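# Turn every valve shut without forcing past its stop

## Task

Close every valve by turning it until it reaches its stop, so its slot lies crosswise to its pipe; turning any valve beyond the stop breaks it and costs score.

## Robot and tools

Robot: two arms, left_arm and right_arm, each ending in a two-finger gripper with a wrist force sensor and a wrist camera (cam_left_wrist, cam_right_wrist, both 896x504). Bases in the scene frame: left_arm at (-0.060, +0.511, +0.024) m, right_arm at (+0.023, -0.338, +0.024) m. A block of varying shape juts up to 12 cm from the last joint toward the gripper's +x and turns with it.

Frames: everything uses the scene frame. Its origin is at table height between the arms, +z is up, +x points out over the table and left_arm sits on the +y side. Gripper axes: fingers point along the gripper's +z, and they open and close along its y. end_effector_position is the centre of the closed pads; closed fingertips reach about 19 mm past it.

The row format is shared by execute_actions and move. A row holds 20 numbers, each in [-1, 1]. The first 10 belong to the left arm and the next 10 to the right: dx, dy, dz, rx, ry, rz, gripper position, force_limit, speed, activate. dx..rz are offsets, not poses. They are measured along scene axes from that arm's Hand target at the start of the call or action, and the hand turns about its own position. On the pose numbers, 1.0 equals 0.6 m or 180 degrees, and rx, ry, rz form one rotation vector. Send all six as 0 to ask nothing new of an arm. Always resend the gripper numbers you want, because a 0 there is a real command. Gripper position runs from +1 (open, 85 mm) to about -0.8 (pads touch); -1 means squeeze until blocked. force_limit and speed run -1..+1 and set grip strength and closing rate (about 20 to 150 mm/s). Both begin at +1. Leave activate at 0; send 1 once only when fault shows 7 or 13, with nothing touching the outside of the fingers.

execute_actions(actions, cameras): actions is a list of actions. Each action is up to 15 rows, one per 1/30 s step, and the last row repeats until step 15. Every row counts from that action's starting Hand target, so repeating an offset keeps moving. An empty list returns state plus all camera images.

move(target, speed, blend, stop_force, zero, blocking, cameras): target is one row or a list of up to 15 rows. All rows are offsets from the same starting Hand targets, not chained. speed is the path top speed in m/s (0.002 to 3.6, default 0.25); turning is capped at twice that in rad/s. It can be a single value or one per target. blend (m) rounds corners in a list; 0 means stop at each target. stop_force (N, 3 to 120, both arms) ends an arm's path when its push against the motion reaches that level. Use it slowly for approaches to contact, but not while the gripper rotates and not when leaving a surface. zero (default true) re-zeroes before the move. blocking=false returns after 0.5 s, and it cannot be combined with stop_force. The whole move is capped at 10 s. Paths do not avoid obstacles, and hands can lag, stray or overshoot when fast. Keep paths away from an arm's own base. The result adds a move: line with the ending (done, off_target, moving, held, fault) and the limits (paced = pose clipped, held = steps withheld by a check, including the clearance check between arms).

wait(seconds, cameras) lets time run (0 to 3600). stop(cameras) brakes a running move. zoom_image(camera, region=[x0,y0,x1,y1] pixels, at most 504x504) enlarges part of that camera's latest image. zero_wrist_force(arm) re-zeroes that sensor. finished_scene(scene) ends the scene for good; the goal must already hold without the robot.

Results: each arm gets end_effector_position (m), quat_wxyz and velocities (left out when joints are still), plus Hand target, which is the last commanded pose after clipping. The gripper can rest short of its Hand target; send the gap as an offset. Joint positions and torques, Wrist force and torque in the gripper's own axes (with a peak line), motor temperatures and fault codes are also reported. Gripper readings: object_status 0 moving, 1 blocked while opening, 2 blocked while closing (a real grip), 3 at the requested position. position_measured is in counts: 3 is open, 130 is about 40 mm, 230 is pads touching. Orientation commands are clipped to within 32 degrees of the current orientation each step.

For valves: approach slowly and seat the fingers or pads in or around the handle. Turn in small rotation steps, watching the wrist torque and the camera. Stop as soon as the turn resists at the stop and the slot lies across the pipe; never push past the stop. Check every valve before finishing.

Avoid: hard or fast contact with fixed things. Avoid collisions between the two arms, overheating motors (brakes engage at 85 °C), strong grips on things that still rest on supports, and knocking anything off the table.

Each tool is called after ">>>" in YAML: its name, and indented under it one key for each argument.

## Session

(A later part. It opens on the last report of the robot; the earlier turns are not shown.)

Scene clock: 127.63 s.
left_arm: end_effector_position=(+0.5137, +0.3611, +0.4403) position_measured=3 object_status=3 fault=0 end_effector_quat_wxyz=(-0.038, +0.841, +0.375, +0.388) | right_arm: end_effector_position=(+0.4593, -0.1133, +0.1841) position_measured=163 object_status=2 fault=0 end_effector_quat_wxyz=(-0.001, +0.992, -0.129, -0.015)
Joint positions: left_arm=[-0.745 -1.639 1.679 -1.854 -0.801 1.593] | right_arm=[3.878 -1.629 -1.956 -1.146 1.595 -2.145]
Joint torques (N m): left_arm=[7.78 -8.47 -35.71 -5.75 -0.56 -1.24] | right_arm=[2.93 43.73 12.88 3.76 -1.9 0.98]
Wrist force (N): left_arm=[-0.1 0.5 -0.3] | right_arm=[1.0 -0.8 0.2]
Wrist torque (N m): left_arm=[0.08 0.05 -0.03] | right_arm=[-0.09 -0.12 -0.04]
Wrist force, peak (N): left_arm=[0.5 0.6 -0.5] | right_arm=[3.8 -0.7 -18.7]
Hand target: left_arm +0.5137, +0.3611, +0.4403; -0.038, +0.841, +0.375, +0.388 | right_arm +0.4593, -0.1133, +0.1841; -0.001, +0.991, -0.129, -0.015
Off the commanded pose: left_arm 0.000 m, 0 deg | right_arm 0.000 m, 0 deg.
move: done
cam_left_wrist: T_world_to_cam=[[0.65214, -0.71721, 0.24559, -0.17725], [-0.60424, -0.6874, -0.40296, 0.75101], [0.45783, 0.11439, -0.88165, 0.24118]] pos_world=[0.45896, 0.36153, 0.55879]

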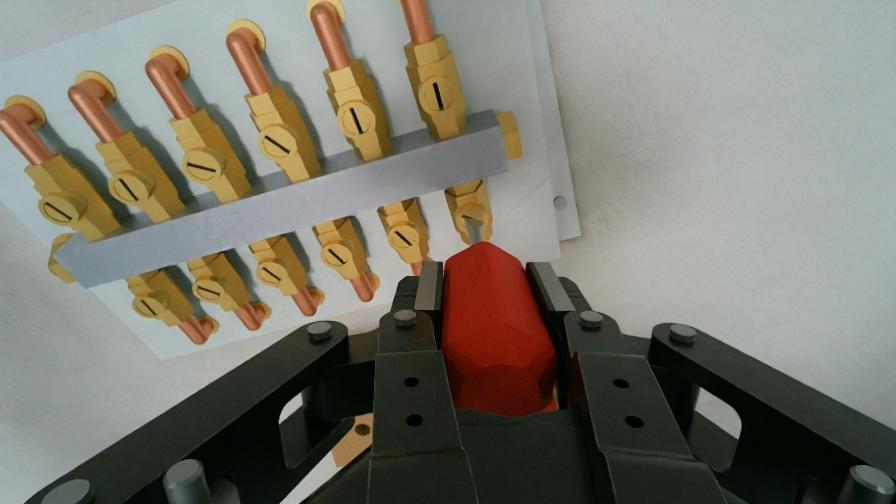

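>>> move:
  target: [0,0,0, 0,0,0, 1,1,1,0, 0.0013,0.0008,-0.0033,0,0,-0.011,-1,-0.5,-1,0]
  cameras: ["cam_left_wrist"]
  speed: 0.2

>>> zoom_image:
  camera: "cam_left_wrist"
  region: [430, 170, 520, 260]

>>> move:
  target: [0,0,0, 0,0,0, 1,1,1,0, 0,0,-0.015,0,0,0.00,-1,-0.5,-1,0]
  cameras: ["cam_left_wrist"]
  speed: 0.01
  stop_force: 20

>>> zoom_image:
  camera: "cam_left_wrist"
  region: [430, 170, 520, 260]

Scene clock: 134.33 s.
left_arm: end_effector_position=(+0.5137, +0.3611, +0.4403) position_measured=3 object_status=3 fault=0 end_effector_quat_wxyz=(-0.038, +0.841, +0.375, +0.388) | right_arm: end_effector_position=(+0.4601, -0.1128, +0.1819) position_measured=163 object_status=2 fault=0 end_effector_quat_wxyz=(-0.001, +0.989, -0.146, -0.015)
Joint positions: left_arm=[-0.745 -1.639 1.679 -1.854 -0.801 1.593] | right_arm=[3.877 -1.633 -1.958 -1.139 1.595 -2.112]
Joint torques (N m): left_arm=[6.85 -9.16 -35.37 -5.63 -0.42 -1.18] | right_arm=[-10.88 45.85 7.46 0.05 1.6 0.67]
Wrist force (N): left_arm=[0.2 0.6 0.1] | right_arm=[0.8 -0.8 0.5]
Wrist torque (N m): left_arm=[0.09 -0.01 -0.03] | right_arm=[-0.09 -0.11 -0.03]
Wrist force, peak (N): left_arm=[0.4 0.5 -0.7] | right_arm=[1.3 -0.7 0.2]
Hand target: left_arm +0.5137, +0.3611, +0.4403; -0.038, +0.841, +0.375, +0.388 | right_arm +0.4601, -0.1128, +0.1821; -0.001, +0.989, -0.146, -0.015
Off the commanded pose: left_arm 0.000 m, 0 deg | right_arm 0.000 m, 0 deg.
move: done
cam_left_wrist: T_world_to_cam=[[0.65214, -0.71721, 0.24559, -0.17725], [-0.60424, -0.6874, -0.40296, 0.75101], [0.45783, 0.11439, -0.88165, 0.24118]] pos_world=[0.45896, 0.36153, 0.55879]

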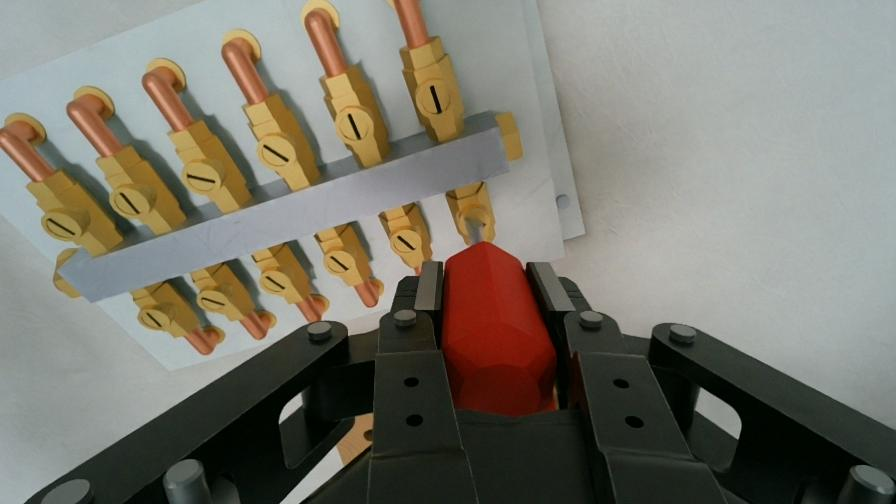

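Scaled by 5.600 from the camera's image (finer frame: 1280x720).

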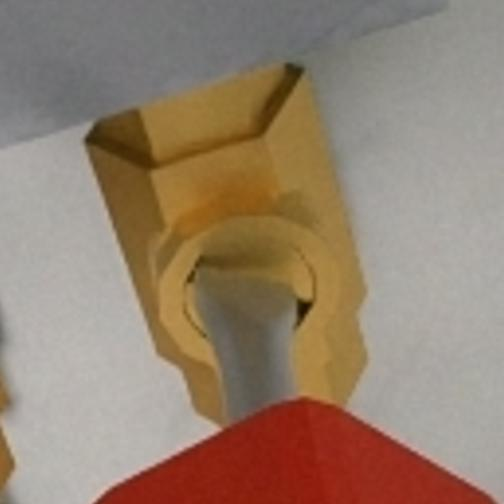

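Scene clock: 135.67 s.
left_arm: end_effector_position=(+0.5137, +0.3611, +0.4403) position_measured=3 object_status=3 fault=0 end_effector_quat_wxyz=(-0.038, +0.841, +0.375, +0.388) | right_arm: end_effector_position=(+0.4601, -0.1128, +0.1802) position_measured=163 object_status=2 fault=0 end_effector_quat_wxyz=(-0.001, +0.989, -0.146, -0.015)
Joint positions: left_arm=[-0.745 -1.639 1.679 -1.854 -0.801 1.593] | right_arm=[3.877 -1.635 -1.961 -1.134 1.595 -2.111]
Joint torques (N m): left_arm=[7.62 -9.08 -35.28 -5.68 -0.55 -1.14] | right_arm=[-11.08 35.69 28.91 -0.72 1.51 0.71]
Wrist force (N): left_arm=[0.2 0.9 -0.4] | right_arm=[-0.8 -0.1 -17.3]
Wrist torque (N m): left_arm=[0.14 0.01 -0.03] | right_arm=[-0.02 -0.21 -0.04]
Wrist force, peak (N): left_arm=[0.2 0.9 -0.4] | right_arm=[-1.4 4.5 -28.4]
Hand target: left_arm +0.5137, +0.3611, +0.4403; -0.038, +0.841, +0.375, +0.388 | right_arm +0.4601, -0.1128, +0.1802; -0.001, +0.989, -0.146, -0.015 (not the last commanded pose)
Off the commanded pose: left_arm 0.000 m, 0 deg | right_arm 0.007 m, 0 deg.
move: contact (right_arm)
cam_left_wrist: T_world_to_cam=[[0.65214, -0.71721, 0.24559, -0.17725], [-0.60424, -0.6874, -0.40296, 0.75101], [0.45783, 0.11439, -0.88165, 0.24118]] pos_world=[0.45896, 0.36153, 0.55879]

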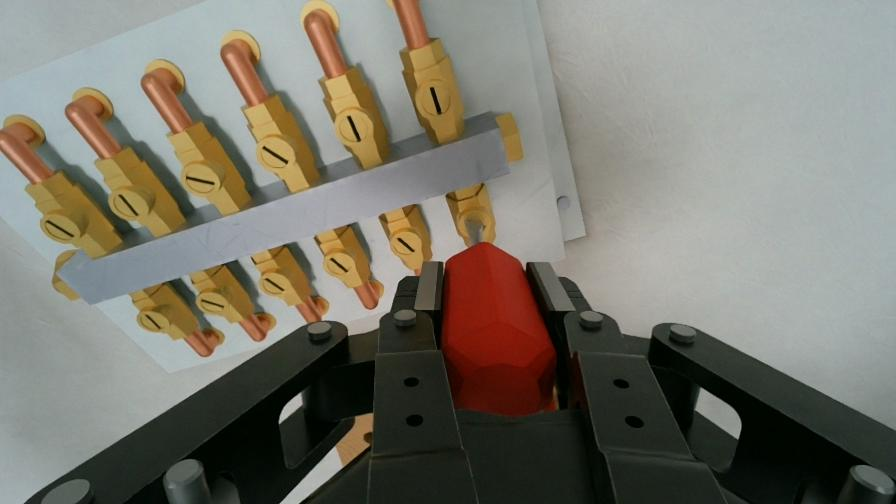

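Scaled by 5.600 from the camera's image (finer frame: 1280x720).

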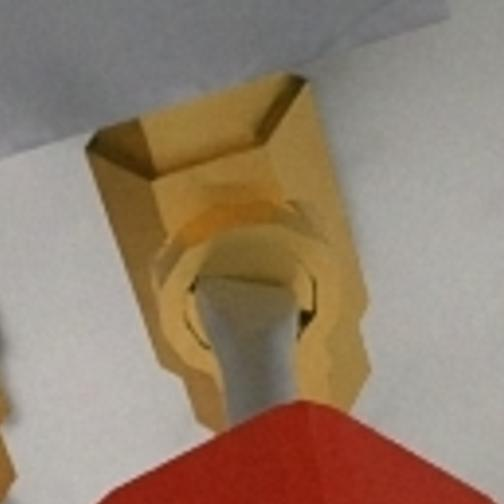

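>>> move:
  target:
    - [0,0,0, 0,0,0, 1,1,1,0, 0,0,0.006,0,0,0,-1,-0.5,-1,0]
    - [0,0,0, 0,0,0, 1,1,1,0, -0.0025,0.0006,0.006,0,0,0,-1,-0.5,-1,0]
  cameras: ["cam_left_wrist"]
  speed: 0.2

>>> zoom_image:
  camera: "cam_left_wrist"
  region: [430, 170, 520, 260]

Scene clock: 137.33 s.
left_arm: end_effector_position=(+0.5137, +0.3611, +0.4403) position_measured=3 object_status=3 fault=0 end_effector_quat_wxyz=(-0.038, +0.841, +0.375, +0.388) | right_arm: end_effector_position=(+0.4585, -0.1125, +0.1839) position_measured=163 object_status=2 fault=0 end_effector_quat_wxyz=(-0.001, +0.989, -0.146, -0.015)
Joint positions: left_arm=[-0.745 -1.639 1.679 -1.854 -0.801 1.593] | right_arm=[3.88 -1.628 -1.958 -1.144 1.595 -2.109]
Joint torques (N m): left_arm=[7.43 -8.32 -34.67 -5.7 -0.58 -1.15] | right_arm=[4.59 27.73 19.53 5.83 2.03 0.19]
Wrist force (N): left_arm=[0.2 0.5 -0.4] | right_arm=[1.1 -0.4 0.0]
Wrist torque (N m): left_arm=[0.08 0.00 -0.03] | right_arm=[-0.03 -0.14 -0.03]
Wrist force, peak (N): left_arm=[0.2 0.5 -0.6] | right_arm=[-0.8 0.2 -17.5]
Hand target: left_arm +0.5137, +0.3611, +0.4403; -0.038, +0.841, +0.375, +0.388 | right_arm +0.4586, -0.1125, +0.1838; -0.001, +0.989, -0.146, -0.015
Off the commanded pose: left_arm 0.000 m, 0 deg | right_arm 0.000 m, 0 deg.
move: done
cam_left_wrist: T_world_to_cam=[[0.65214, -0.71721, 0.24559, -0.17725], [-0.60424, -0.6874, -0.40296, 0.75101], [0.45783, 0.11439, -0.88165, 0.24118]] pos_world=[0.45896, 0.36153, 0.55879]

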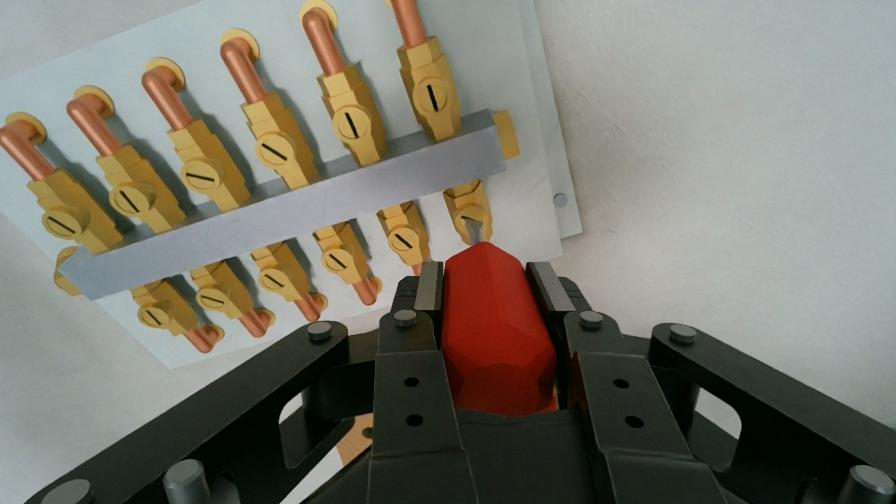

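Scaled by 5.600 from the camera's image (finer frame: 1280x720).

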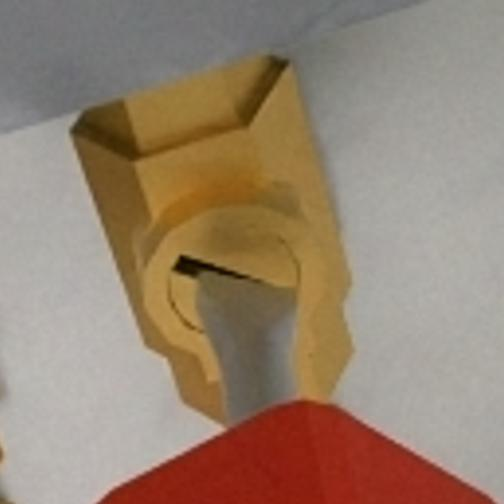

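>>> move:
  target: [0,0,0, 0,0,0, 1,1,1,0, 0.0005,0.0016,-0.0033,0,0,-0.011,-1,-0.5,-1,0]
  cameras: ["cam_left_wrist"]
  speed: 0.2

>>> zoom_image:
  camera: "cam_left_wrist"
  region: [430, 170, 520, 260]

Scene clock: 138.73 s.
left_arm: end_effector_position=(+0.5137, +0.3611, +0.4403) position_measured=3 object_status=3 fault=0 end_effector_quat_wxyz=(-0.038, +0.841, +0.375, +0.388) | right_arm: end_effector_position=(+0.4589, -0.1115, +0.1817) position_measured=163 object_status=2 fault=0 end_effector_quat_wxyz=(-0.001, +0.986, -0.163, -0.015)
Joint positions: left_arm=[-0.745 -1.639 1.679 -1.854 -0.801 1.593] | right_arm=[3.881 -1.632 -1.96 -1.137 1.596 -2.074]
Joint torques (N m): left_arm=[7.38 -9 -34.97 -5.64 -0.54 -1.18] | right_arm=[15.15 46.03 7.56 0.1 -1.97 0.82]
Wrist force (N): left_arm=[0.2 0.5 -0.3] | right_arm=[0.8 -0.2 0.2]
Wrist torque (N m): left_arm=[0.07 0.01 -0.02] | right_arm=[0.00 -0.11 -0.03]
Wrist force, peak (N): left_arm=[0.3 0.8 -0.4] | right_arm=[1.0 -0.7 0.5]
Hand target: left_arm +0.5137, +0.3611, +0.4403; -0.038, +0.841, +0.375, +0.388 | right_arm +0.4589, -0.1115, +0.1818; -0.001, +0.986, -0.163, -0.015
Off the commanded pose: left_arm 0.000 m, 0 deg | right_arm 0.000 m, 0 deg.
move: done
cam_left_wrist: T_world_to_cam=[[0.65214, -0.71721, 0.24559, -0.17725], [-0.60424, -0.6874, -0.40296, 0.75101], [0.45783, 0.11439, -0.88165, 0.24118]] pos_world=[0.45896, 0.36153, 0.55879]

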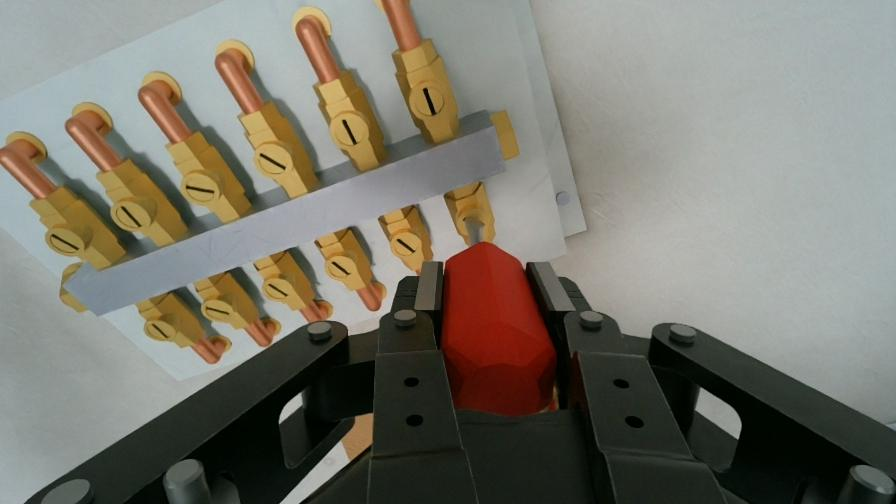

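Scaled by 5.600 from the camera's image (finer frame: 1280x720).

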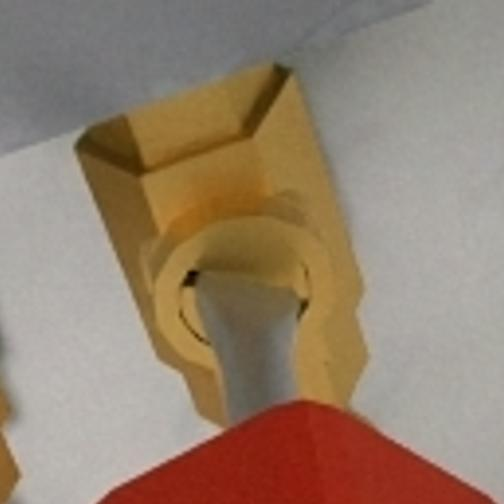

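>>> move:
  target: [0,0,0, 0,0,0, 1,1,1,0, -0.0006,0.0002,-0.01,0,0,0.00,-1,-0.5,-1,0]
  cameras: ["cam_left_wrist"]
  speed: 0.01
  stop_force: 12

>>> zoom_image:
  camera: "cam_left_wrist"
  region: [430, 170, 520, 260]

Scene clock: 140.70 s.
left_arm: end_effector_position=(+0.5137, +0.3611, +0.4403) position_measured=3 object_status=3 fault=0 end_effector_quat_wxyz=(-0.038, +0.841, +0.375, +0.388) | right_arm: end_effector_position=(+0.4587, -0.1115, +0.1803) position_measured=163 object_status=2 fault=0 end_effector_quat_wxyz=(-0.001, +0.986, -0.163, -0.015)
Joint positions: left_arm=[-0.745 -1.639 1.679 -1.854 -0.801 1.593] | right_arm=[3.881 -1.633 -1.963 -1.133 1.596 -2.073]
Joint torques (N m): left_arm=[7.67 -9.3 -35.11 -5.62 -0.59 -1.27] | right_arm=[2.61 40.22 33.15 -0.02 -1.77 -1.38]
Wrist force (N): left_arm=[0.2 0.5 -0.2] | right_arm=[-1.1 0.8 -11.5]
Wrist torque (N m): left_arm=[0.08 -0.01 -0.03] | right_arm=[-0.11 -0.28 -0.03]
Wrist force, peak (N): left_arm=[0.1 0.8 -0.5] | right_arm=[-1.5 5.4 -23.2]
Hand target: left_arm +0.5137, +0.3611, +0.4403; -0.038, +0.841, +0.375, +0.388 | right_arm +0.4588, -0.1115, +0.1803; -0.001, +0.986, -0.163, -0.015 (not the last commanded pose)
Off the commanded pose: left_arm 0.000 m, 0 deg | right_arm 0.005 m, 0 deg.
move: contact (right_arm)
cam_left_wrist: T_world_to_cam=[[0.65214, -0.71721, 0.24559, -0.17725], [-0.60424, -0.6874, -0.40296, 0.75101], [0.45783, 0.11439, -0.88165, 0.24118]] pos_world=[0.45896, 0.36153, 0.55879]

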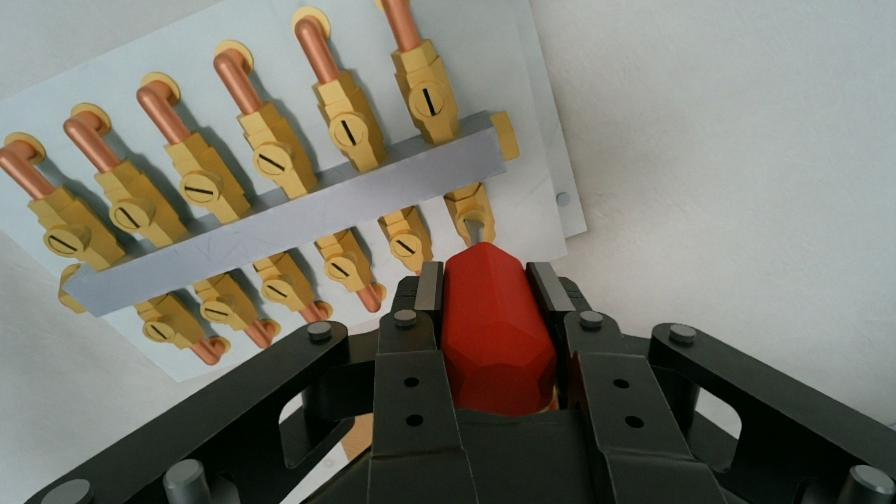

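Scaled by 5.600 from the camera's image (finer frame: 1280x720).

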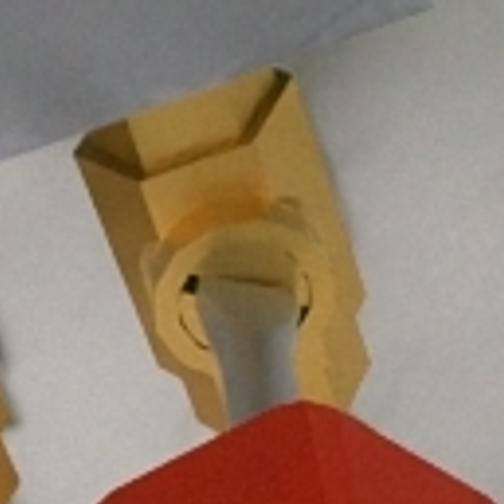

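>>> move:
  target:
    - [0,0,0, 0,0,0, 1,1,1,0, 0,0,0.003,0,0,0,-1,-0.5,-1,0]
    - [0,0,0, 0,0,0, 1,1,1,0, -0.0016,0.0006,0.003,0,0,-0.014,-1,-0.5,-1,0]
  cameras: []
  speed: 0.2

>>> move:
  target: [0,0,0, 0,0,0, 1,1,1,0, 0,0,-0.01,0,0,0.00,-1,-0.5,-1,0]
  cameras: ["cam_left_wrist"]
  speed: 0.01
  stop_force: 12

>>> zoom_image:
  camera: "cam_left_wrist"
  region: [430, 170, 520, 260]

Scene clock: 142.63 s.
left_arm: end_effector_position=(+0.5137, +0.3611, +0.4403) position_measured=3 object_status=3 fault=0 end_effector_quat_wxyz=(-0.038, +0.841, +0.375, +0.388) | right_arm: end_effector_position=(+0.4578, -0.1111, +0.1822) position_measured=163 object_status=2 fault=0 end_effector_quat_wxyz=(-0.002, +0.983, -0.185, -0.015)
Joint positions: left_arm=[-0.745 -1.639 1.679 -1.854 -0.801 1.593] | right_arm=[3.883 -1.628 -1.963 -1.136 1.596 -2.028]
Joint torques (N m): left_arm=[7.93 -8.53 -34.62 -5.64 -0.5 -1.16] | right_arm=[15.85 33.02 10.7 4.57 1.51 1.37]
Wrist force (N): left_arm=[0.5 0.4 -0.3] | right_arm=[0.9 -0.3 0.2]
Wrist torque (N m): left_arm=[0.07 -0.04 -0.02] | right_arm=[-0.02 -0.12 -0.04]
Wrist force, peak (N): left_arm=[0.5 0.7 -0.1] | right_arm=[-1.0 0.9 -11.6]
Hand target: left_arm +0.5137, +0.3611, +0.4403; -0.038, +0.841, +0.375, +0.388 | right_arm +0.4578, -0.1111, +0.1821; -0.002, +0.983, -0.185, -0.015
Off the commanded pose: left_arm 0.000 m, 0 deg | right_arm 0.000 m, 0 deg.
move: done

Scene clock: 144.00 s.
left_arm: end_effector_position=(+0.5137, +0.3611, +0.4403) position_measured=3 object_status=3 fault=0 end_effector_quat_wxyz=(-0.038, +0.841, +0.375, +0.388) | right_arm: end_effector_position=(+0.4578, -0.1111, +0.1802) position_measured=163 object_status=2 fault=0 end_effector_quat_wxyz=(-0.002, +0.983, -0.185, -0.015)
Joint positions: left_arm=[-0.745 -1.639 1.679 -1.854 -0.801 1.593] | right_arm=[3.883 -1.631 -1.966 -1.13 1.596 -2.028]
Joint torques (N m): left_arm=[7.45 -8.56 -34.88 -5.72 -0.49 -1.26] | right_arm=[15.05 39.27 31.87 -0.13 1.07 1.32]
Wrist force (N): left_arm=[0.2 0.4 0.1] | right_arm=[-0.9 0.7 -12.6]
Wrist torque (N m): left_arm=[0.06 0.00 -0.03] | right_arm=[-0.13 -0.29 -0.05]
Wrist force, peak (N): left_arm=[0.2 0.8 -0.2] | right_arm=[-1.0 5.1 -24.1]
Hand target: left_arm +0.5137, +0.3611, +0.4403; -0.038, +0.841, +0.375, +0.388 | right_arm +0.4578, -0.1111, +0.1802; -0.002, +0.983, -0.185, -0.015 (not the last commanded pose)
Off the commanded pose: left_arm 0.000 m, 0 deg | right_arm 0.004 m, 0 deg.
move: contact (right_arm)
cam_left_wrist: T_world_to_cam=[[0.65214, -0.71721, 0.24559, -0.17725], [-0.60424, -0.6874, -0.40296, 0.75101], [0.45783, 0.11439, -0.88165, 0.24118]] pos_world=[0.45896, 0.36153, 0.55879]

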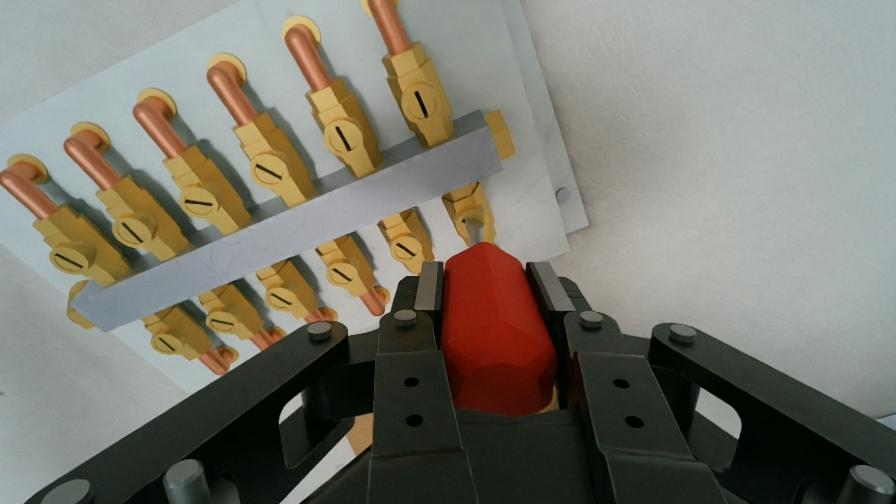

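Scaled by 5.600 from the camera's image (finer frame: 1280x720).

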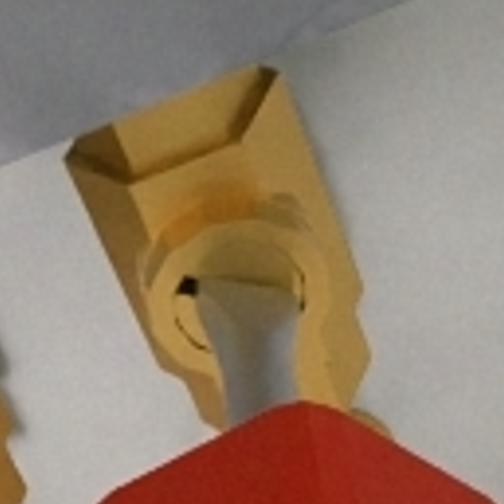

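>>> move:
  target:
    - [0,0,0, 0,0,0, 1,1,1,0, 0,0,0.0025,0,0,0,-1,-0.5,-1,0]
    - [0,0,0, 0,0,0, 1,1,1,0, 0.0004,0.0010,0.0025,0,0,0.012,-1,-0.5,-1,0]
  cameras: ["cam_left_wrist"]
  speed: 0.2

>>> zoom_image:
  camera: "cam_left_wrist"
  region: [450, 190, 500, 240]

>>> move:
  target: [0,0,0, 0,0,0, 1,1,1,0, 0,0,-0.01,0,0,0.00,-1,-0.5,-1,0]
  cameras: ["cam_left_wrist"]
  speed: 0.01
  stop_force: 12

>>> zoom_image:
  camera: "cam_left_wrist"
  region: [450, 190, 500, 240]

Scene clock: 146.67 s.
left_arm: end_effector_position=(+0.5137, +0.3611, +0.4403) position_measured=3 object_status=3 fault=0 end_effector_quat_wxyz=(-0.038, +0.841, +0.375, +0.388) | right_arm: end_effector_position=(+0.4581, -0.1104, +0.1818) position_measured=163 object_status=2 fault=0 end_effector_quat_wxyz=(-0.002, +0.986, -0.167, -0.015)
Joint positions: left_arm=[-0.745 -1.639 1.679 -1.854 -0.801 1.593] | right_arm=[3.884 -1.63 -1.962 -1.136 1.596 -2.064]
Joint torques (N m): left_arm=[7.43 -8.31 -35.38 -5.6 -0.61 -1.18] | right_arm=[2.98 9.55 26.71 1.4 -0.93 -0.07]
Wrist force (N): left_arm=[0.4 0.4 -0.2] | right_arm=[1.0 -0.7 0.3]
Wrist torque (N m): left_arm=[0.06 -0.03 -0.03] | right_arm=[-0.08 -0.14 0.09]
Wrist force, peak (N): left_arm=[0.3 0.8 -0.4] | right_arm=[-1.3 0.8 -12.8]
Hand target: left_arm +0.5137, +0.3611, +0.4403; -0.038, +0.841, +0.375, +0.388 | right_arm +0.4580, -0.1105, +0.1817; -0.002, +0.986, -0.167, -0.015
Off the commanded pose: left_arm 0.000 m, 0 deg | right_arm 0.000 m, 0 deg.
move: done
cam_left_wrist: T_world_to_cam=[[0.65214, -0.71721, 0.24559, -0.17725], [-0.60424, -0.6874, -0.40296, 0.75101], [0.45783, 0.11439, -0.88165, 0.24118]] pos_world=[0.45896, 0.36153, 0.55879]

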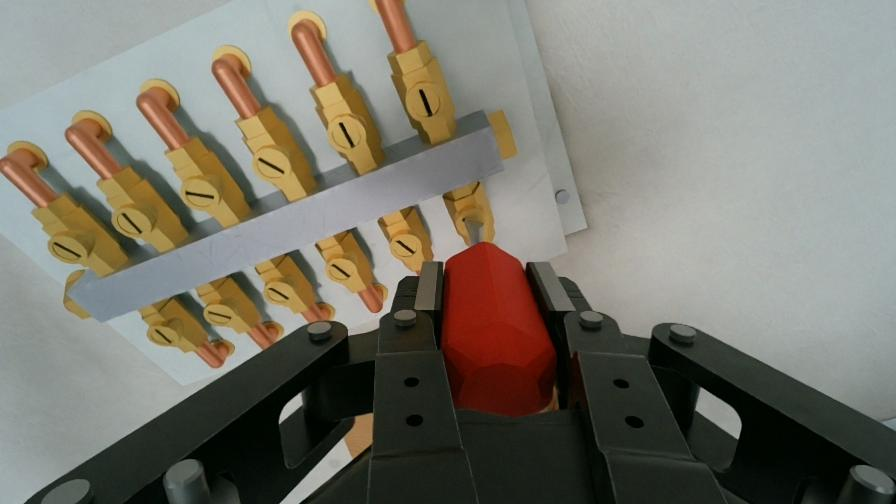

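Scaled by 10.080 from the camera's image (finer frame: 1280x720).

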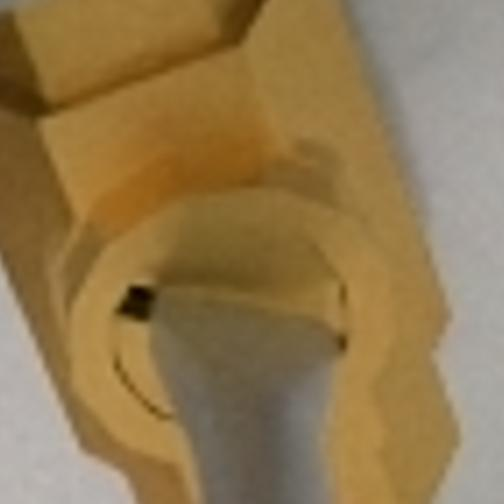

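Scene clock: 147.97 s.
left_arm: end_effector_position=(+0.5137, +0.3611, +0.4403) position_measured=3 object_status=3 fault=0 end_effector_quat_wxyz=(-0.038, +0.841, +0.375, +0.388) | right_arm: end_effector_position=(+0.4581, -0.1104, +0.1803) position_measured=163 object_status=2 fault=0 end_effector_quat_wxyz=(-0.002, +0.986, -0.166, -0.015)
Joint positions: left_arm=[-0.745 -1.639 1.679 -1.854 -0.801 1.593] | right_arm=[3.884 -1.632 -1.964 -1.132 1.596 -2.064]
Joint torques (N m): left_arm=[7.49 -8.81 -35.26 -5.57 -0.56 -1.23] | right_arm=[-1.01 39.67 32.44 0.08 -0.18 1.28]
Wrist force (N): left_arm=[0.3 0.4 -0.4] | right_arm=[-1.4 1.1 -12.1]
Wrist torque (N m): left_arm=[0.04 -0.01 -0.03] | right_arm=[-0.17 -0.29 0.09]
Wrist force, peak (N): left_arm=[0.1 0.7 -0.5] | right_arm=[-1.9 4.5 -23.4]
Hand target: left_arm +0.5137, +0.3611, +0.4403; -0.038, +0.841, +0.375, +0.388 | right_arm +0.4581, -0.1104, +0.1803; -0.002, +0.986, -0.166, -0.015 (not the last commanded pose)
Off the commanded pose: left_arm 0.000 m, 0 deg | right_arm 0.005 m, 0 deg.
move: contact (right_arm)
cam_left_wrist: T_world_to_cam=[[0.65214, -0.71721, 0.24559, -0.17725], [-0.60424, -0.6874, -0.40296, 0.75101], [0.45783, 0.11439, -0.88165, 0.24118]] pos_world=[0.45896, 0.36153, 0.55879]

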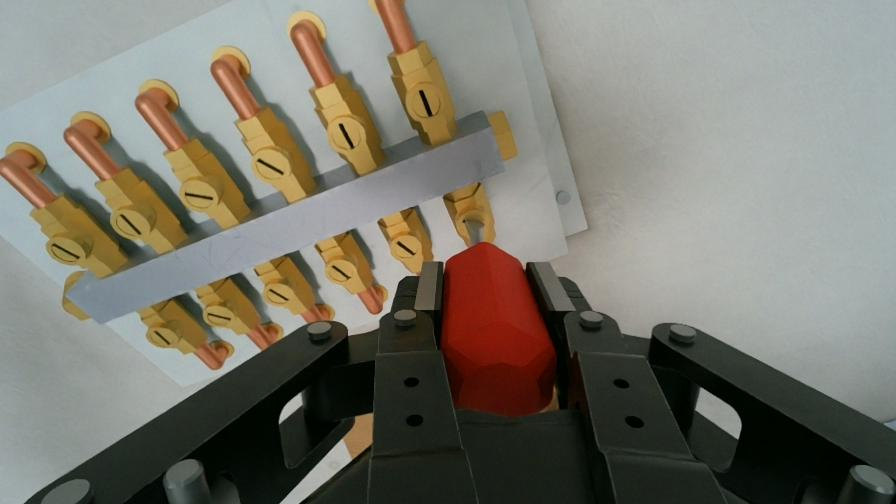

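Scaled by 10.080 from the camera's image (finer frame: 1280x720).

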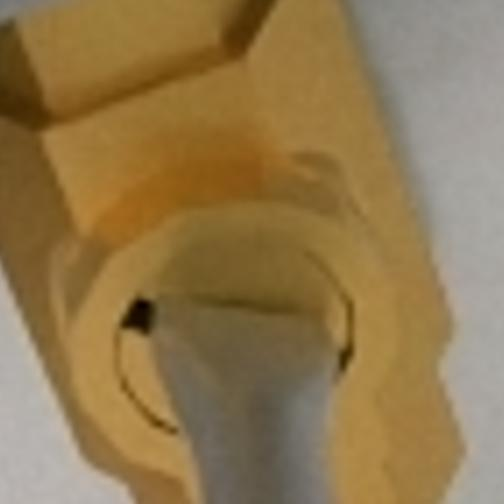

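>>> move:
  target:
    - [0,0,0, 0,0,0, 1,1,1,0, 0,0,0.0025,0,0,0,-1,-0.5,-1,0]
    - [0,0,0, 0,0,0, 1,1,1,0, -0.0024,0.0009,0.0025,0,0,-0.005,-1,-0.5,-1,0]
  cameras: ["cam_left_wrist"]
  speed: 0.2

>>> zoom_image:
  camera: "cam_left_wrist"
  region: [450, 190, 500, 240]

>>> move:
  target: [0,0,0, 0,0,0, 1,1,1,0, 0,0,-0.01,0,0,0.00,-1,-0.5,-1,0]
  cameras: ["cam_left_wrist"]
  speed: 0.01
  stop_force: 8

>>> zoom_image:
  camera: "cam_left_wrist"
  region: [450, 190, 500, 240]

Scene clock: 150.50 s.
left_arm: end_effector_position=(+0.5137, +0.3611, +0.4403) position_measured=3 object_status=3 fault=0 end_effector_quat_wxyz=(-0.038, +0.841, +0.375, +0.388) | right_arm: end_effector_position=(+0.4566, -0.1099, +0.1819) position_measured=163 object_status=2 fault=0 end_effector_quat_wxyz=(-0.002, +0.985, -0.174, -0.015)
Joint positions: left_arm=[-0.745 -1.639 1.679 -1.854 -0.801 1.593] | right_arm=[3.886 -1.628 -1.965 -1.135 1.596 -2.046]
Joint torques (N m): left_arm=[7.38 -8.54 -34.69 -5.68 -0.61 -1.09] | right_arm=[4.02 27.74 15.59 5.79 1.99 -2.11]
Wrist force (N): left_arm=[0.0 0.1 -0.6] | right_arm=[0.9 -0.7 0.2]
Wrist torque (N m): left_arm=[0.02 0.03 -0.02] | right_arm=[-0.09 -0.13 -0.04]
Wrist force, peak (N): left_arm=[0.3 0.9 -0.5] | right_arm=[-1.4 1.0 -12.5]
Hand target: left_arm +0.5137, +0.3611, +0.4403; -0.038, +0.841, +0.375, +0.388 | right_arm +0.4566, -0.1099, +0.1818; -0.002, +0.985, -0.174, -0.015
Off the commanded pose: left_arm 0.000 m, 0 deg | right_arm 0.000 m, 0 deg.
move: done
cam_left_wrist: T_world_to_cam=[[0.65214, -0.71721, 0.24559, -0.17725], [-0.60424, -0.6874, -0.40296, 0.75101], [0.45783, 0.11439, -0.88165, 0.24118]] pos_world=[0.45896, 0.36153, 0.55879]

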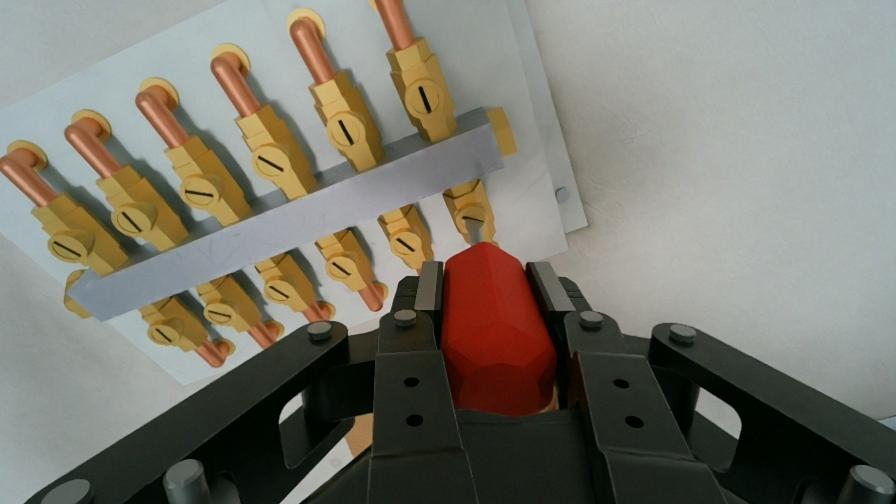

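Scaled by 10.080 from the camera's image (finer frame: 1280x720).

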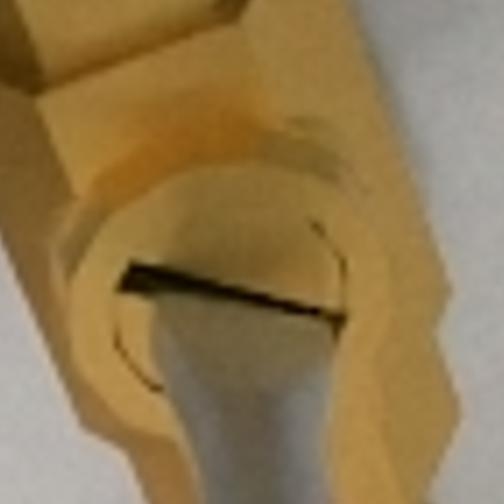

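Scene clock: 151.87 s.
left_arm: end_effector_position=(+0.5137, +0.3611, +0.4403) position_measured=3 object_status=3 fault=0 end_effector_quat_wxyz=(-0.038, +0.841, +0.375, +0.388) | right_arm: end_effector_position=(+0.4566, -0.1098, +0.1798) position_measured=163 object_status=2 fault=0 end_effector_quat_wxyz=(-0.002, +0.985, -0.174, -0.015)
Joint positions: left_arm=[-0.745 -1.639 1.679 -1.854 -0.801 1.593] | right_arm=[3.886 -1.63 -1.968 -1.129 1.596 -2.046]
Joint torques (N m): left_arm=[7.52 -8.89 -35.27 -5.71 -0.61 -1.16] | right_arm=[-0.72 41.8 34.34 0.19 1.86 0.31]
Wrist force (N): left_arm=[0.3 0.6 -0.2] | right_arm=[0.0 0.7 -8.5]
Wrist torque (N m): left_arm=[0.10 -0.01 -0.02] | right_arm=[-0.21 -0.21 -0.04]
Wrist force, peak (N): left_arm=[0.2 0.3 -0.8] | right_arm=[-0.2 4.4 -18.6]
Hand target: left_arm +0.5137, +0.3611, +0.4403; -0.038, +0.841, +0.375, +0.388 | right_arm +0.4566, -0.1098, +0.1798; -0.002, +0.985, -0.174, -0.015 (not the last commanded pose)
Off the commanded pose: left_arm 0.000 m, 0 deg | right_arm 0.004 m, 0 deg.
move: contact (right_arm)
cam_left_wrist: T_world_to_cam=[[0.65214, -0.71721, 0.24559, -0.17725], [-0.60424, -0.6874, -0.40296, 0.75101], [0.45783, 0.11439, -0.88165, 0.24118]] pos_world=[0.45896, 0.36153, 0.55879]

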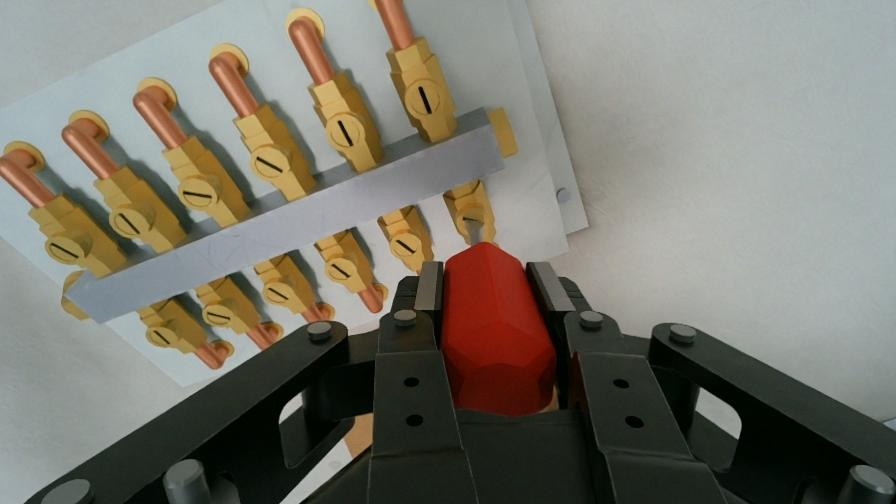

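Scaled by 10.080 from the camera's image (finer frame: 1280x720).

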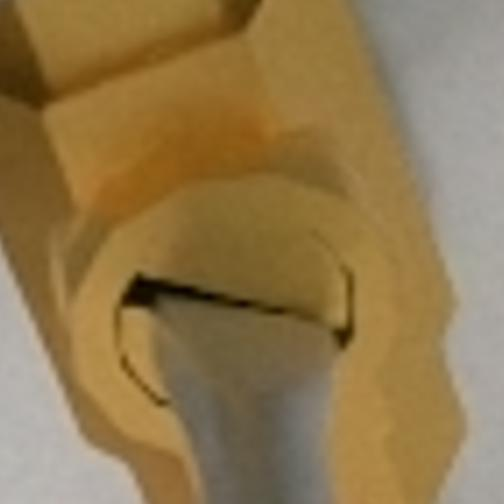

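>>> move:
  target:
    - [0,0,0, 0,0,0, 1,1,1,0, 0,0,0.0012,0,0,0,-1,-0.5,-1,0]
    - [0,0,0, 0,0,0, 1,1,1,0, 0.0015,-0.0006,0.0012,0,0,0,-1,-0.5,-1,0]
  cameras: ["cam_left_wrist"]
  speed: 0.05

>>> zoom_image:
  camera: "cam_left_wrist"
  region: [450, 190, 500, 240]

>>> move:
  target: [0,0,0, 0,0,0, 1,1,1,0, 0,0,-0.01,0,0,0.00,-1,-0.5,-1,0]
  cameras: ["cam_left_wrist"]
  speed: 0.01
  stop_force: 15

>>> zoom_image:
  camera: "cam_left_wrist"
  region: [450, 190, 500, 240]

Scene clock: 153.40 s.
left_arm: end_effector_position=(+0.5137, +0.3611, +0.4403) position_measured=3 object_status=3 fault=0 end_effector_quat_wxyz=(-0.038, +0.841, +0.375, +0.388) | right_arm: end_effector_position=(+0.4576, -0.1102, +0.1807) position_measured=163 object_status=2 fault=0 end_effector_quat_wxyz=(-0.002, +0.985, -0.174, -0.014)
Joint positions: left_arm=[-0.745 -1.639 1.679 -1.854 -0.801 1.593] | right_arm=[3.885 -1.63 -1.965 -1.132 1.596 -2.048]
Joint torques (N m): left_arm=[7.4 -8.75 -35.44 -5.7 -0.54 -1.1] | right_arm=[0.58 9.79 25.97 2.78 1.02 0.34]
Wrist force (N): left_arm=[0.0 0.2 0.0] | right_arm=[1.0 -0.6 0.2]
Wrist torque (N m): left_arm=[0.03 0.03 -0.02] | right_arm=[-0.06 -0.15 -0.04]
Wrist force, peak (N): left_arm=[0.3 0.3 -0.7] | right_arm=[0.1 0.9 -8.7]
Hand target: left_arm +0.5137, +0.3611, +0.4403; -0.038, +0.841, +0.375, +0.388 | right_arm +0.4575, -0.1102, +0.1806; -0.002, +0.985, -0.174, -0.015
Off the commanded pose: left_arm 0.000 m, 0 deg | right_arm 0.000 m, 0 deg.
move: done
cam_left_wrist: T_world_to_cam=[[0.65214, -0.71721, 0.24559, -0.17725], [-0.60424, -0.6874, -0.40296, 0.75101], [0.45783, 0.11439, -0.88165, 0.24118]] pos_world=[0.45896, 0.36153, 0.55879]

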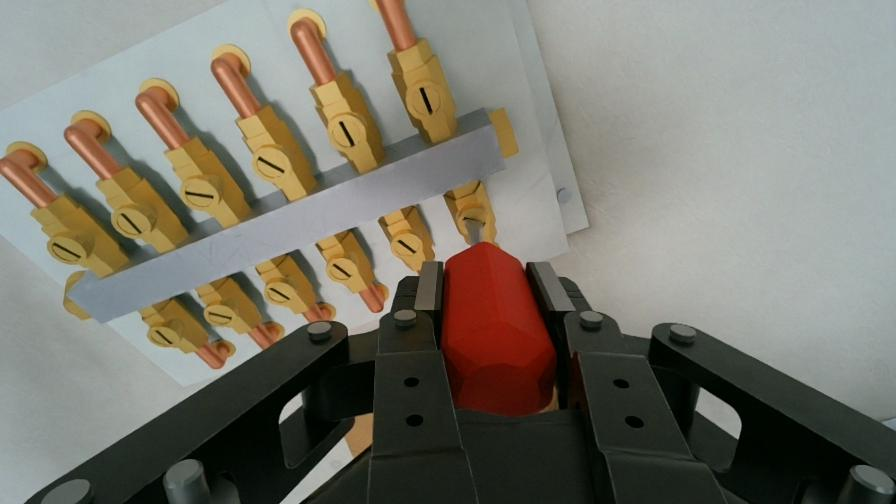

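Scaled by 10.080 from the camera's image (finer frame: 1280x720).

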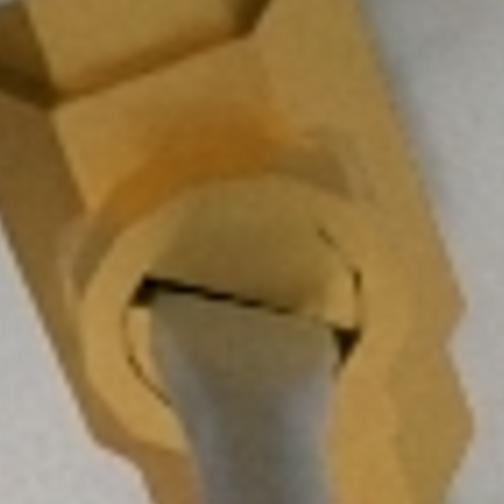

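Scene clock: 154.67 s.
left_arm: end_effector_position=(+0.5137, +0.3611, +0.4403) position_measured=3 object_status=3 fault=0 end_effector_quat_wxyz=(-0.038, +0.841, +0.375, +0.388) | right_arm: end_effector_position=(+0.4576, -0.1101, +0.1795) position_measured=163 object_status=2 fault=0 end_effector_quat_wxyz=(-0.002, +0.985, -0.174, -0.014)
Joint positions: left_arm=[-0.745 -1.639 1.679 -1.854 -0.801 1.593] | right_arm=[3.885 -1.632 -1.967 -1.128 1.596 -2.048]
Joint torques (N m): left_arm=[7.57 -8.29 -35.81 -5.64 -0.57 -1.12] | right_arm=[2.51 40.22 31.74 -0.26 0.54 -2.17]
Wrist force (N): left_arm=[0.2 0.5 -0.1] | right_arm=[-0.4 -0.3 -11.2]
Wrist torque (N m): left_arm=[0.08 0.00 -0.03] | right_arm=[-0.01 -0.21 0.00]
Wrist force, peak (N): left_arm=[0.2 0.6 -0.7] | right_arm=[-0.7 3.5 -23.7]
Hand target: left_arm +0.5137, +0.3611, +0.4403; -0.038, +0.841, +0.375, +0.388 | right_arm +0.4576, -0.1101, +0.1795; -0.002, +0.985, -0.174, -0.014 (not the last commanded pose)
Off the commanded pose: left_arm 0.000 m, 0 deg | right_arm 0.005 m, 0 deg.
move: contact (right_arm)
cam_left_wrist: T_world_to_cam=[[0.65214, -0.71721, 0.24559, -0.17725], [-0.60424, -0.6874, -0.40296, 0.75101], [0.45783, 0.11439, -0.88165, 0.24118]] pos_world=[0.45896, 0.36153, 0.55879]

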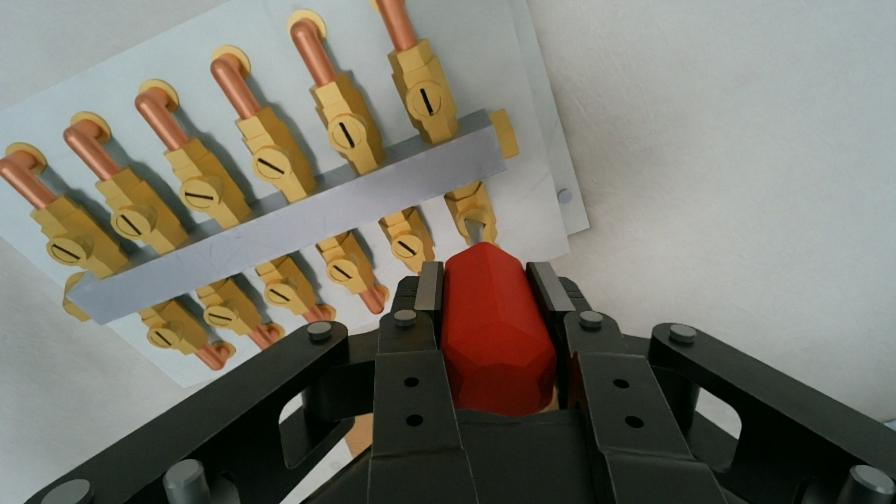

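Scaled by 10.080 from the camera's image (finer frame: 1280x720).

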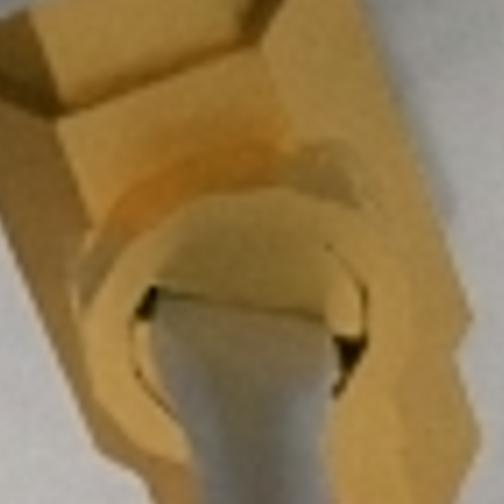

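>>> move:
  target:
    - [0,0,0, 0,0,0, 1,1,1,0, 0.0002,0.0008,-0.0006,0,0,0.0556,-1,-0.5,-1,0]
    - [0,0,0, 0,0,0, 1,1,1,0, 0.0003,0.0017,-0.0006,0,0,0.1111,-1,-0.5,-1,0]
  blend: 0.02
  cameras: ["cam_left_wrist"]
  speed: 0.1

>>> zoom_image:
  camera: "cam_left_wrist"
  region: [450, 190, 500, 240]

Scene clock: 158.17 s.
left_arm: end_effector_position=(+0.5137, +0.3611, +0.4403) position_measured=3 object_status=3 fault=0 end_effector_quat_wxyz=(-0.038, +0.841, +0.375, +0.388) | right_arm: end_effector_position=(+0.4578, -0.1091, +0.1791) position_measured=163 object_status=2 fault=0 end_effector_quat_wxyz=(+0.001, +1.000, -0.001, -0.015)
Joint positions: left_arm=[-0.745 -1.639 1.679 -1.854 -0.801 1.593] | right_arm=[3.889 -1.637 -1.961 -1.137 1.59 -2.392]
Joint torques (N m): left_arm=[7.76 -8.65 -34.92 -5.58 -0.57 -1.16] | right_arm=[11.08 2 22.35 -0.38 -0.1 1.06]
Wrist force (N): left_arm=[0.4 0.4 -0.3] | right_arm=[1.0 1.6 -25.9]
Wrist torque (N m): left_arm=[0.06 -0.03 -0.03] | right_arm=[-0.19 -0.14 0.12]
Wrist force, peak (N): left_arm=[0.2 0.8 -0.3] | right_arm=[0.8 1.6 -26.6]
Hand target: left_arm +0.5137, +0.3611, +0.4403; -0.038, +0.841, +0.375, +0.388 | right_arm +0.4578, -0.1091, +0.1791; +0.001, +1.000, -0.001, -0.015
Off the commanded pose: left_arm 0.000 m, 0 deg | right_arm 0.000 m, 0 deg.
move: done
cam_left_wrist: T_world_to_cam=[[0.65214, -0.71721, 0.24559, -0.17725], [-0.60424, -0.6874, -0.40296, 0.75101], [0.45783, 0.11439, -0.88165, 0.24118]] pos_world=[0.45896, 0.36153, 0.55879]

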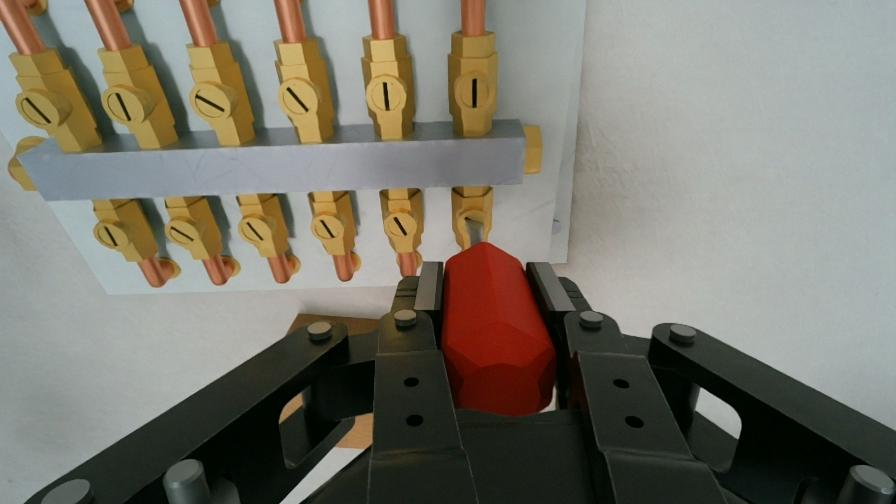

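Scaled by 10.080 from the camera's image (finer frame: 1280x720).

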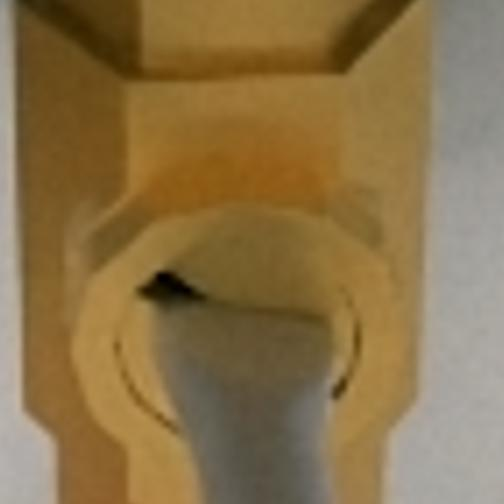

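>>> move:
  target:
    - [0,0,0, 0,0,0, 1,1,1,0, 0,0,0.005,0,0,0,-1,-0.5,-1,0]
    - [0,0,0, 0,0,0, 1,1,1,0, -0.0004,-0.0018,0.005,0,0,-0.125,-1,-0.5,-1,0]
  cameras: ["cam_left_wrist"]
  speed: 0.1

>>> zoom_image:
  camera: "cam_left_wrist"
  region: [450, 190, 500, 240]

Scene clock: 163.70 s.
left_arm: end_effector_position=(+0.5137, +0.3611, +0.4403) position_measured=3 object_status=3 fault=0 end_effector_quat_wxyz=(-0.038, +0.841, +0.375, +0.388) | right_arm: end_effector_position=(+0.4576, -0.1102, +0.1821) position_measured=163 object_status=2 fault=0 end_effector_quat_wxyz=(-0.002, +0.981, -0.196, -0.014)
Joint positions: left_arm=[-0.745 -1.639 1.679 -1.854 -0.801 1.593] | right_arm=[3.884 -1.628 -1.963 -1.134 1.597 -2.005]
Joint torques (N m): left_arm=[7.41 -8.44 -35.11 -5.67 -0.58 -1.19] | right_arm=[-5.61 44.32 10.87 4.59 0.85 -0.96]
Wrist force (N): left_arm=[0.0 0.3 -0.4] | right_arm=[0.9 -0.7 0.2]
Wrist torque (N m): left_arm=[0.04 0.03 -0.03] | right_arm=[-0.07 -0.11 -0.05]
Wrist force, peak (N): left_arm=[0.2 0.9 -0.2] | right_arm=[0.8 2.0 -26.1]
Hand target: left_arm +0.5137, +0.3611, +0.4403; -0.038, +0.841, +0.375, +0.388 | right_arm +0.4576, -0.1102, +0.1821; -0.002, +0.981, -0.196, -0.014
Off the commanded pose: left_arm 0.000 m, 0 deg | right_arm 0.000 m, 0 deg.
move: done
cam_left_wrist: T_world_to_cam=[[0.65214, -0.71721, 0.24559, -0.17725], [-0.60424, -0.6874, -0.40296, 0.75101], [0.45783, 0.11439, -0.88165, 0.24118]] pos_world=[0.45896, 0.36153, 0.55879]

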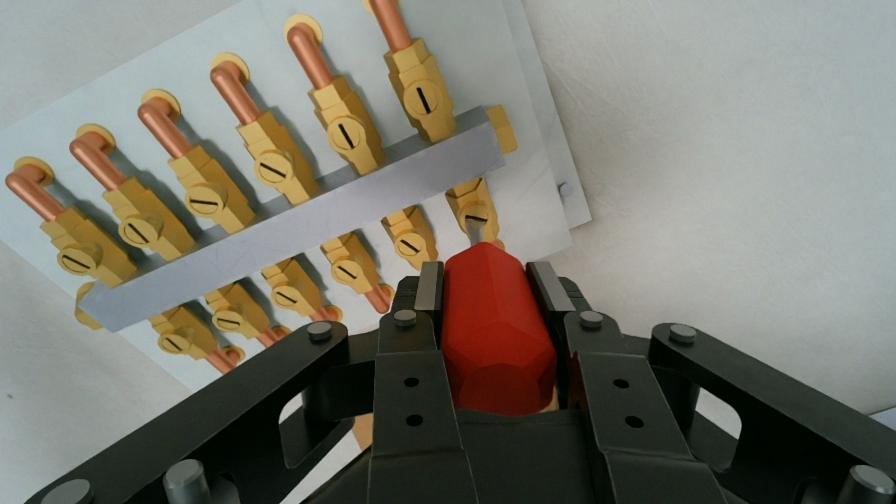

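Scaled by 10.080 from the camera's image (finer frame: 1280x720).

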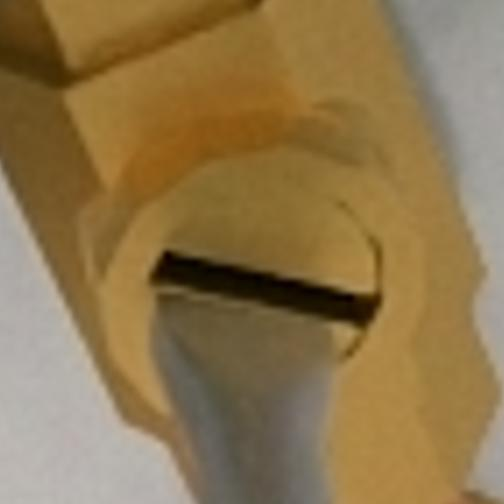

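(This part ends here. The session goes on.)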